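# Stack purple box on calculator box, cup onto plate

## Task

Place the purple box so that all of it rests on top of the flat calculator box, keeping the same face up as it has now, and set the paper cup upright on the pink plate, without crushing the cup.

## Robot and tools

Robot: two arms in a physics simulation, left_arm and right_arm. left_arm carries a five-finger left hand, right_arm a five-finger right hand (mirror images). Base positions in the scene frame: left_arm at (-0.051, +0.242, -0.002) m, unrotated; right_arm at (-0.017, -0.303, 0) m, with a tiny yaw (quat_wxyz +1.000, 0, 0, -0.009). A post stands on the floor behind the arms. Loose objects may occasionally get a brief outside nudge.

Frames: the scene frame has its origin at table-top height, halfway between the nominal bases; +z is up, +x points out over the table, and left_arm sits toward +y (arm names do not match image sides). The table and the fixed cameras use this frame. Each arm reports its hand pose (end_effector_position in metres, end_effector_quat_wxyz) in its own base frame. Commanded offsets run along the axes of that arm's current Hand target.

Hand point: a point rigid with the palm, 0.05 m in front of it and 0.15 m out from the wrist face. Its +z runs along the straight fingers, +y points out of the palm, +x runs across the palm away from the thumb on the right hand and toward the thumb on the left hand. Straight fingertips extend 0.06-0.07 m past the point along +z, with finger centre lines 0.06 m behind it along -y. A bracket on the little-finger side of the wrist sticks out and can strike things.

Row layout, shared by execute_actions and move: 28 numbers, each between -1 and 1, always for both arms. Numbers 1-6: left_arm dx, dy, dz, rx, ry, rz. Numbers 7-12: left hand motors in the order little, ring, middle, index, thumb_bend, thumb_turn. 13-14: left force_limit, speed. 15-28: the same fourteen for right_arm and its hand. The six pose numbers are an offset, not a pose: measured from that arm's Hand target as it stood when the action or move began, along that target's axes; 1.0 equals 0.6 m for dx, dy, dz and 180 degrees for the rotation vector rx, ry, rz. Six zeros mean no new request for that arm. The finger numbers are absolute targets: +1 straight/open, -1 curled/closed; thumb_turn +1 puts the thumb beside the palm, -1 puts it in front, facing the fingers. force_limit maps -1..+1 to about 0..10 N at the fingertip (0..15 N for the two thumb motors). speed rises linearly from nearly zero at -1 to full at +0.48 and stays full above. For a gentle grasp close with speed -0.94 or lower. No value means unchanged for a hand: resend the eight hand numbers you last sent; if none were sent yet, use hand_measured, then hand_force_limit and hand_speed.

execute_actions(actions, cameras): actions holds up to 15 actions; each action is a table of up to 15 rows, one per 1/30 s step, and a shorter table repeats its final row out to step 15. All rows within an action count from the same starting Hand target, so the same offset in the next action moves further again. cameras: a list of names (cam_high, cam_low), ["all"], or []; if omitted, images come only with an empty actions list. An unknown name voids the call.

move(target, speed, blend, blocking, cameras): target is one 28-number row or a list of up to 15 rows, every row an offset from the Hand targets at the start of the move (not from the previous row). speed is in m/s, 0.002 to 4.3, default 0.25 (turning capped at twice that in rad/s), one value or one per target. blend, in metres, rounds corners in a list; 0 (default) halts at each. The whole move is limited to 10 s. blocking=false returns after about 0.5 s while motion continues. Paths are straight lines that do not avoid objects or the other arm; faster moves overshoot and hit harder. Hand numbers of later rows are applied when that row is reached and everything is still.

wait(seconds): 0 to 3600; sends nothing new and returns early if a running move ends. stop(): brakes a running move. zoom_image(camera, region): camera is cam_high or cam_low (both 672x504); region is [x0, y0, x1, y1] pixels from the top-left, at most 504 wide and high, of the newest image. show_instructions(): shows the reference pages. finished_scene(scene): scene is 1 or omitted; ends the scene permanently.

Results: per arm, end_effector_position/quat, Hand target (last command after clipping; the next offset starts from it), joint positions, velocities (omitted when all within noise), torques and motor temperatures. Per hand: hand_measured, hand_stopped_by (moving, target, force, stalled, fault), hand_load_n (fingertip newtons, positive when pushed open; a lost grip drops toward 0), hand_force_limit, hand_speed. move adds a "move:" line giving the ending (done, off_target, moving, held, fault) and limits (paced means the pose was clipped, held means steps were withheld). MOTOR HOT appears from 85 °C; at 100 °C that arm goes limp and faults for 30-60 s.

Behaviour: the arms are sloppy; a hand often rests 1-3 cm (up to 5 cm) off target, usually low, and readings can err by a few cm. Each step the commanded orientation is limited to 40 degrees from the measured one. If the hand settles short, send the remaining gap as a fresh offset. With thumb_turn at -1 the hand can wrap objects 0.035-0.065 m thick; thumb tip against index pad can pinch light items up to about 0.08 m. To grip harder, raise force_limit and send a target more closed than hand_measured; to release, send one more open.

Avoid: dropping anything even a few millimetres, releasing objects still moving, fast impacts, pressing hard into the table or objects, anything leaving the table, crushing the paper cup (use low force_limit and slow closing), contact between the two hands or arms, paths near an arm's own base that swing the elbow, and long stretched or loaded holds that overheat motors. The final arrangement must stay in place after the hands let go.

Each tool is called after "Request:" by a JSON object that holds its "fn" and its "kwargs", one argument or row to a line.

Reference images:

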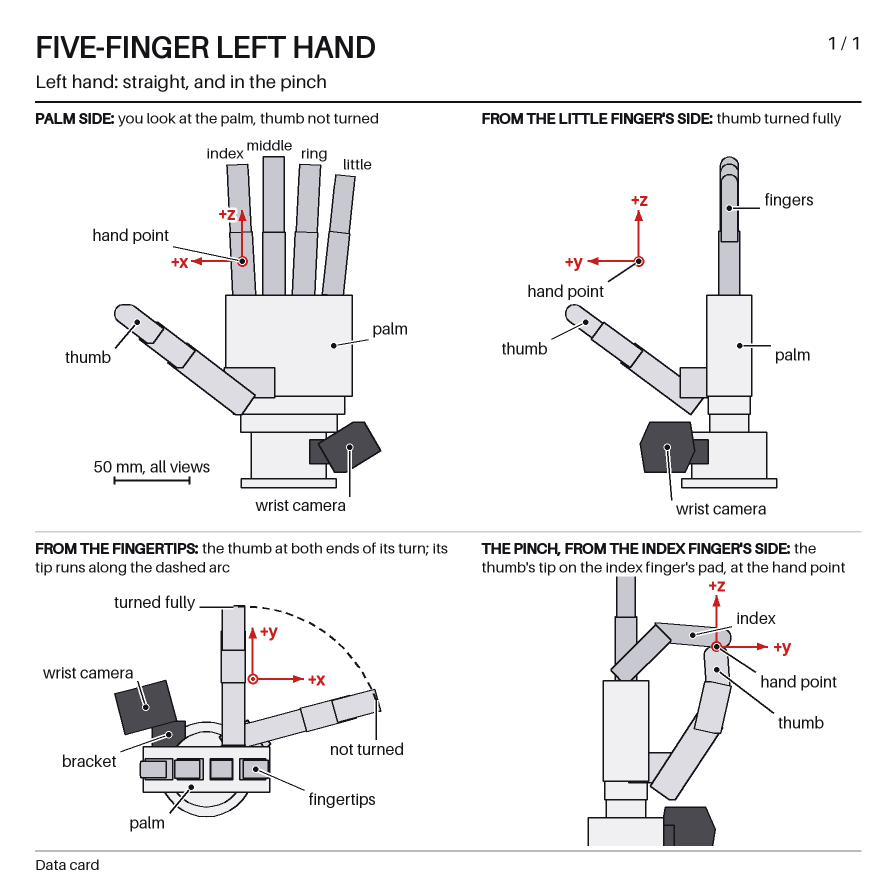

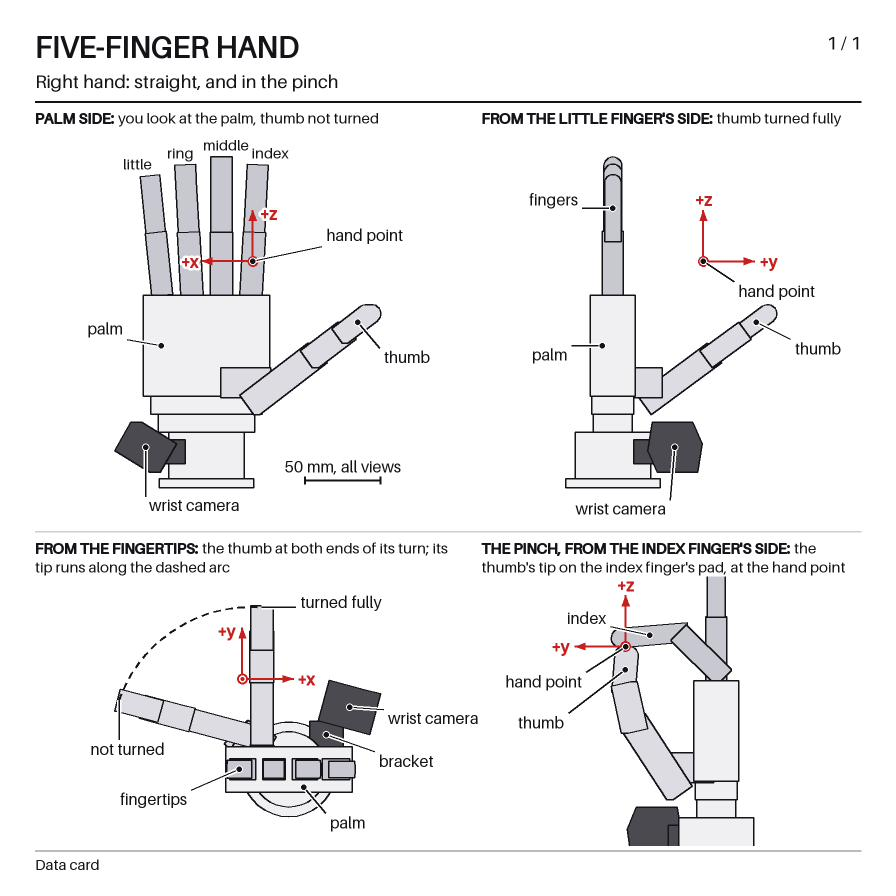

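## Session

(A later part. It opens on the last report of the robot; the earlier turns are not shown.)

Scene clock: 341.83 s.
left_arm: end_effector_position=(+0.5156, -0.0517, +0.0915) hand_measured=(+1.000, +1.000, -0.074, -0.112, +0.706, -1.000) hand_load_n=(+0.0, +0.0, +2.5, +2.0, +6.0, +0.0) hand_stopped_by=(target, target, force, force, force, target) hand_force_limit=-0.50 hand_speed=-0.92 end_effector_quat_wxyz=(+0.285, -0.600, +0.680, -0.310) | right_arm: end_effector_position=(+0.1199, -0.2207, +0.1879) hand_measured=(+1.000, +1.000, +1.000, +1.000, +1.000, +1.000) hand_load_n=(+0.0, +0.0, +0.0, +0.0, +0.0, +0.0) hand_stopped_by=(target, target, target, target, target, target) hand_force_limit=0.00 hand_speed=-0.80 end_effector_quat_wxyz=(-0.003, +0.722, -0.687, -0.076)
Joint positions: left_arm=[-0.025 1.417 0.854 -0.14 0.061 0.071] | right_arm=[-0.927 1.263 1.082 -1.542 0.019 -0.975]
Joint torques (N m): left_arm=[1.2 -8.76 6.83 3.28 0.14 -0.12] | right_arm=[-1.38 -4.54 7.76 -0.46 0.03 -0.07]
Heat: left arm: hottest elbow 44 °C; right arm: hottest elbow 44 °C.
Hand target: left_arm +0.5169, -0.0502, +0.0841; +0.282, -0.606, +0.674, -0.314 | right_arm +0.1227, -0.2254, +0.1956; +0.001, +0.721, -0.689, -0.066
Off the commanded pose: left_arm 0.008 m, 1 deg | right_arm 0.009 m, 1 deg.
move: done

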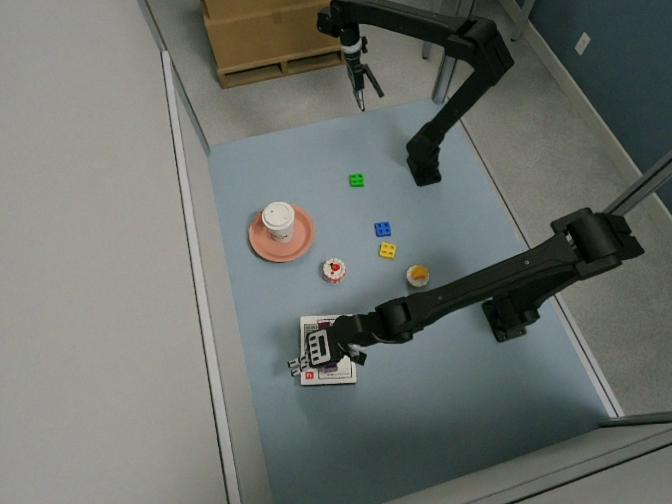

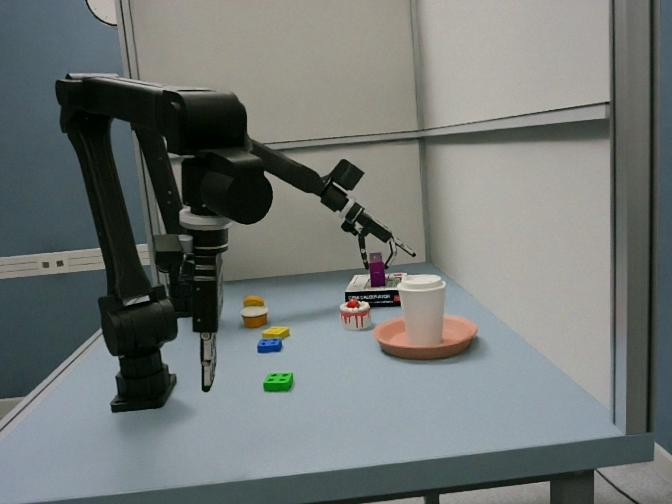

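Request:
{"fn": "move", "kwargs": {
  "target": [0,0.0051,0.0043,0,0,0,1,1,-0.2,-0.2,-0.2,-1,-0.5,-0.92,0,0,0,0,0,0,1,1,1,1,1,1,0,-0.8],
  "speed": 0.03,
  "cameras": ["all"]
}}

Request:
{"fn": "zoom_image", "kwargs": {
  "camera": "cam_low",
  "region": [330, 230, 430, 320]
}}

Request:
{"fn": "zoom_image", "kwargs": {
  "camera": "cam_high",
  "region": [280, 300, 380, 400]
}}

Scene clock: 345.37 s.
left_arm: end_effector_position=(+0.5172, -0.0519, +0.0906) hand_measured=(+1.000, +1.000, -0.074, -0.112, +0.706, -1.000) hand_load_n=(+0.0, +0.0, +3.5, +1.5, +5.5, +0.0) hand_stopped_by=(target, target, force, force, force, target) hand_force_limit=-0.50 hand_speed=-0.92 end_effector_quat_wxyz=(+0.286, -0.600, +0.679, -0.312) | right_arm: end_effector_position=(+0.1199, -0.2207, +0.1879) hand_measured=(+1.000, +1.000, +1.000, +1.000, +1.000, +1.000) hand_load_n=(+0.0, +0.0, +0.0, +0.5, +0.0, +0.0) hand_stopped_by=(target, target, target, target, target, target) hand_force_limit=0.00 hand_speed=-0.80 end_effector_quat_wxyz=(-0.003, +0.722, -0.687, -0.076)
Joint positions: left_arm=[-0.025 1.421 0.851 -0.128 0.061 0.069] | right_arm=[-0.927 1.263 1.082 -1.542 0.019 -0.975]
Joint torques (N m): left_arm=[1.14 -8.64 6.56 3.22 0.13 -0.13] | right_arm=[-1.73 -4.54 7.65 -0.55 0.04 -0.07]
Heat: left arm: hottest elbow 44 °C; right arm: hottest elbow 44 °C.
Hand target: left_arm +0.5169, -0.0502, +0.0801; +0.282, -0.606, +0.674, -0.314 | right_arm +0.1227, -0.2254, +0.1956; +0.001, +0.721, -0.689, -0.066
Off the commanded pose: left_arm 0.011 m, 1 deg | right_arm 0.009 m, 1 deg.
move: off_target (left_arm)

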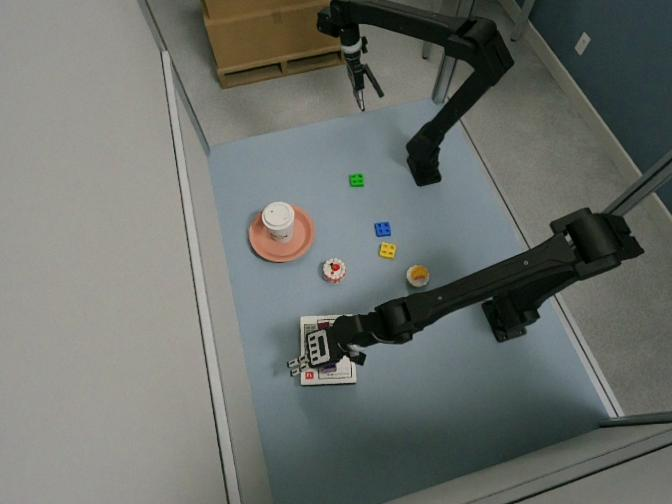

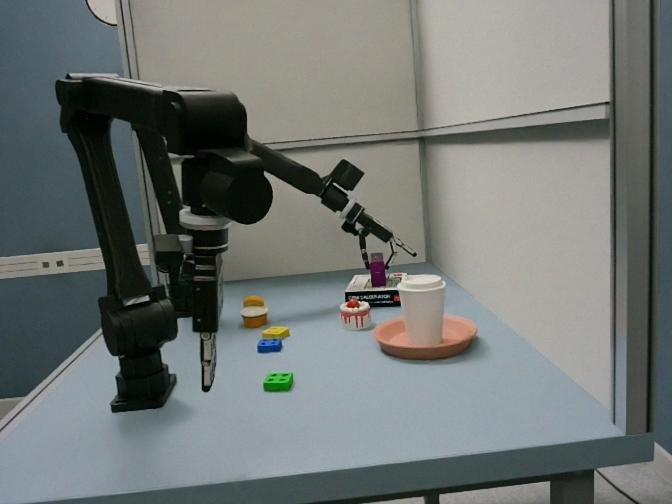

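Scaled by 5.040.

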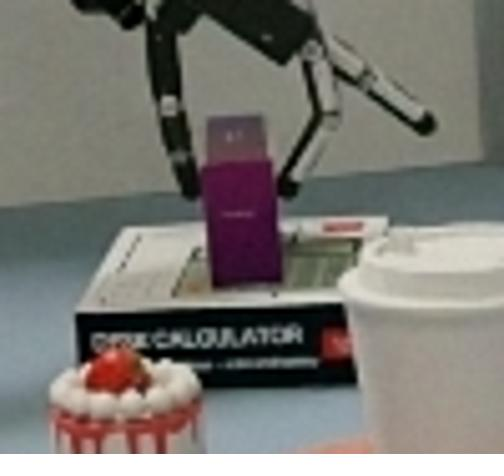

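Scaled by 5.040.

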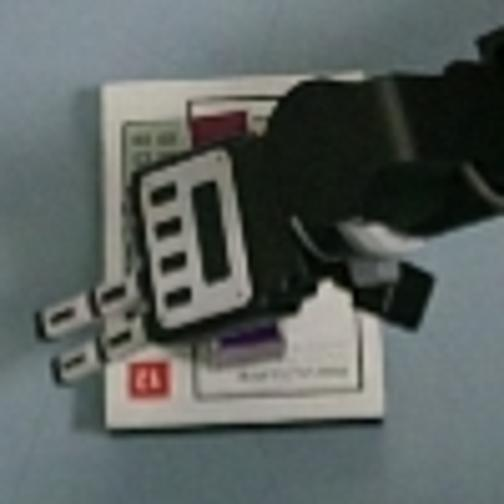

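Request:
{"fn": "move", "kwargs": {
  "target": [
    [0,-0.0051,-0.0043,0,0,0,1,1,-0.2,-0.2,-0.2,-1,-0.5,-0.92,0,0,0,0,0,0,1,1,1,1,1,1,0,-0.8],
    [0,-0.0051,-0.0043,0,0,0,1,1,0.5,0.5,1,-1,-0.5,-0.88,0,0,0,0,0,0,1,1,1,1,1,1,0,-0.8]
  ],
  "speed": 0.03,
  "cameras": ["all"]
}}

Request:
{"fn": "zoom_image", "kwargs": {
  "camera": "cam_low",
  "region": [330, 230, 430, 320]
}}

Request:
{"fn": "zoom_image", "kwargs": {
  "camera": "cam_high",
  "region": [280, 300, 380, 400]
}}

Scene clock: 352.17 s.
left_arm: end_effector_position=(+0.5172, -0.0519, +0.0906) hand_measured=(+1.000, +1.000, +0.500, +0.500, +1.000, -1.000) hand_load_n=(+0.0, +0.0, +0.0, +0.0, +0.0, +0.0) hand_stopped_by=(target, target, target, target, target, target) hand_force_limit=-0.50 hand_speed=-0.88 end_effector_quat_wxyz=(+0.286, -0.600, +0.679, -0.312) | right_arm: end_effector_position=(+0.1199, -0.2207, +0.1879) hand_measured=(+1.000, +1.000, +1.000, +1.000, +1.000, +1.000) hand_load_n=(+0.0, +0.0, +0.0, +0.0, +0.0, +0.0) hand_stopped_by=(target, target, target, target, target, target) hand_force_limit=0.00 hand_speed=-0.80 end_effector_quat_wxyz=(-0.003, +0.722, -0.687, -0.076)
Joint positions: left_arm=[-0.025 1.421 0.851 -0.128 0.061 0.069] | right_arm=[-0.927 1.263 1.082 -1.542 0.019 -0.975]
Joint torques (N m): left_arm=[1.2 -9.05 6.97 2.71 0.12 -0.13] | right_arm=[-1.38 -4.13 7.65 -0.59 0.04 -0.05]
Heat: left arm: hottest elbow 43 °C; right arm: hottest elbow 44 °C.
Hand target: left_arm +0.5169, -0.0502, +0.0841; +0.282, -0.606, +0.674, -0.314 | right_arm +0.1227, -0.2254, +0.1956; +0.001, +0.721, -0.689, -0.066
Off the commanded pose: left_arm 0.007 m, 1 deg | right_arm 0.009 m, 1 deg.
move: done

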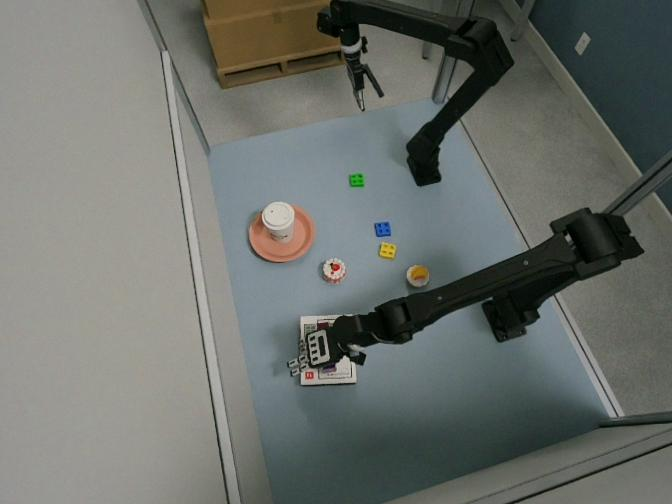

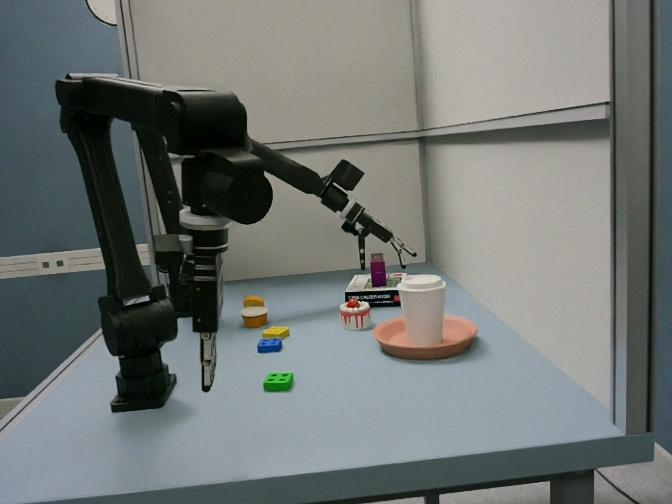

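Scaled by 5.040.

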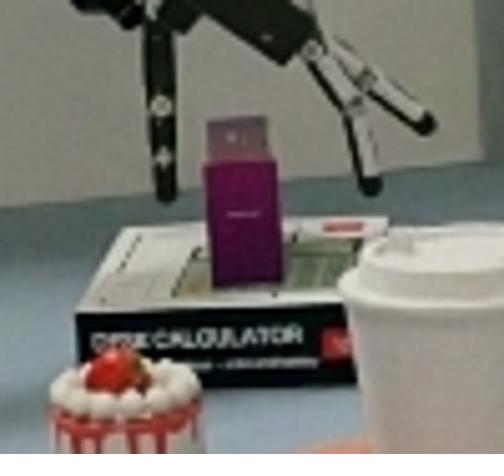

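Scaled by 5.040.

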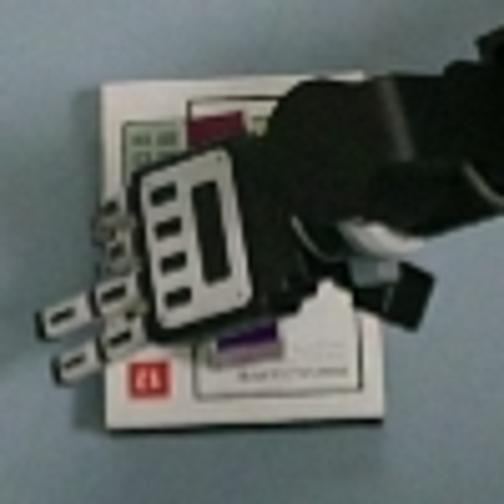

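Request:
{"fn": "move", "kwargs": {
  "target": [0,-0.1788,-0.15,0,0,0,1,1,0.5,0.5,1,-1,-0.5,-0.88,0,0,0,0,0,0,1,1,1,1,1,1,0,-0.8],
  "speed": 0.07,
  "cameras": ["all"]
}}

Request:
{"fn": "zoom_image", "kwargs": {
  "camera": "cam_low",
  "region": [330, 230, 430, 320]
}}

Request:
{"fn": "zoom_image", "kwargs": {
  "camera": "cam_high",
  "region": [280, 300, 380, 400]
}}

Scene clock: 359.50 s.
left_arm: end_effector_position=(+0.5043, -0.0513, +0.1995) hand_measured=(+1.000, +1.000, +0.500, +0.500, +1.000, -1.000) hand_load_n=(+0.0, +0.0, +0.0, +0.0, +0.0, +0.0) hand_stopped_by=(target, target, target, target, target, target) hand_force_limit=-0.50 hand_speed=-0.88 end_effector_quat_wxyz=(+0.273, -0.606, +0.684, -0.300) | right_arm: end_effector_position=(+0.1199, -0.2207, +0.1879) hand_measured=(+1.000, +1.000, +1.000, +1.000, +1.000, +1.000) hand_load_n=(+0.0, +0.0, +0.0, +0.0, +0.0, +0.0) hand_stopped_by=(target, target, target, target, target, target) hand_force_limit=0.00 hand_speed=-0.80 end_effector_quat_wxyz=(-0.003, +0.722, -0.687, -0.076)
Joint positions: left_arm=[-0.025 1.281 1.048 -0.505 0.061 0.069] | right_arm=[-0.927 1.263 1.082 -1.542 0.019 -0.975]
Joint torques (N m): left_arm=[1.2 -9.11 12.08 1.57 0.14 -0.13] | right_arm=[-1.9 -4.42 7.68 -0.59 0.04 -0.05]
Heat: left arm: hottest elbow 43 °C; right arm: hottest elbow 44 °C.
Hand target: left_arm +0.5170, -0.0501, +0.2241; +0.282, -0.606, +0.674, -0.314 | right_arm +0.1227, -0.2254, +0.1956; +0.001, +0.721, -0.689, -0.066
Off the commanded pose: left_arm 0.028 m, 2 deg | right_arm 0.009 m, 1 deg.
move: off_target (left_arm)

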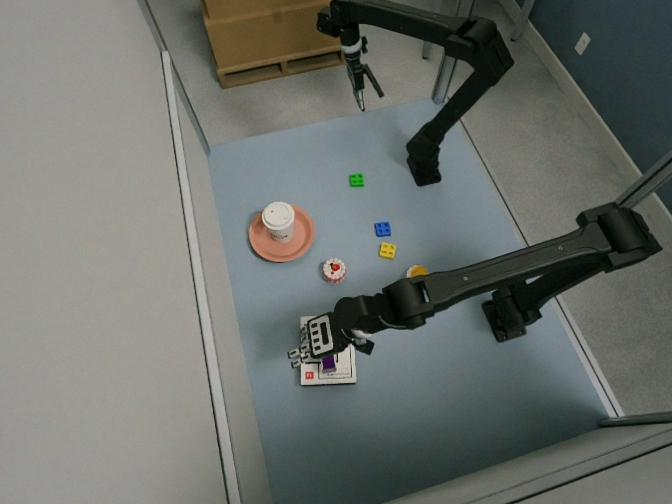

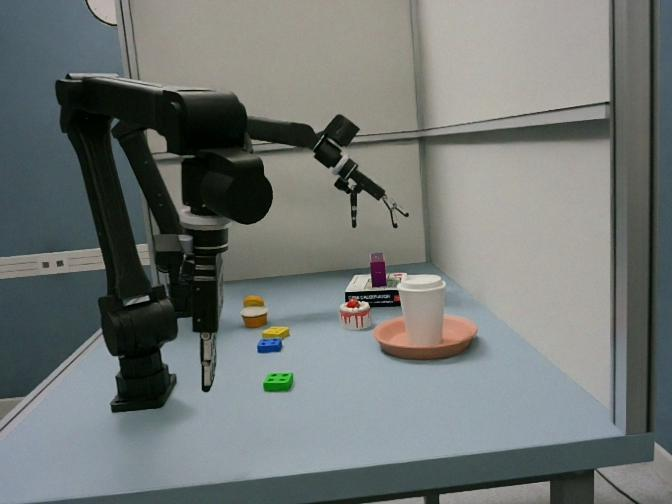

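Scaled by 5.040.

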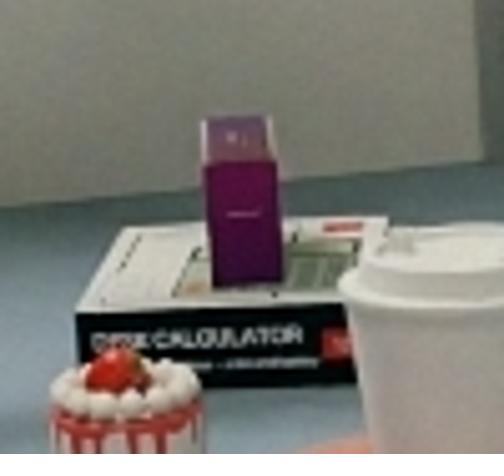

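Scaled by 5.040.

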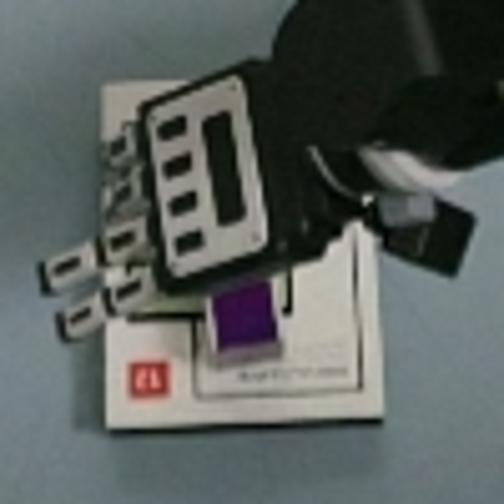

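Request:
{"fn": "finished_scene", "kwargs": {

}}

The scene is finished: the task was done.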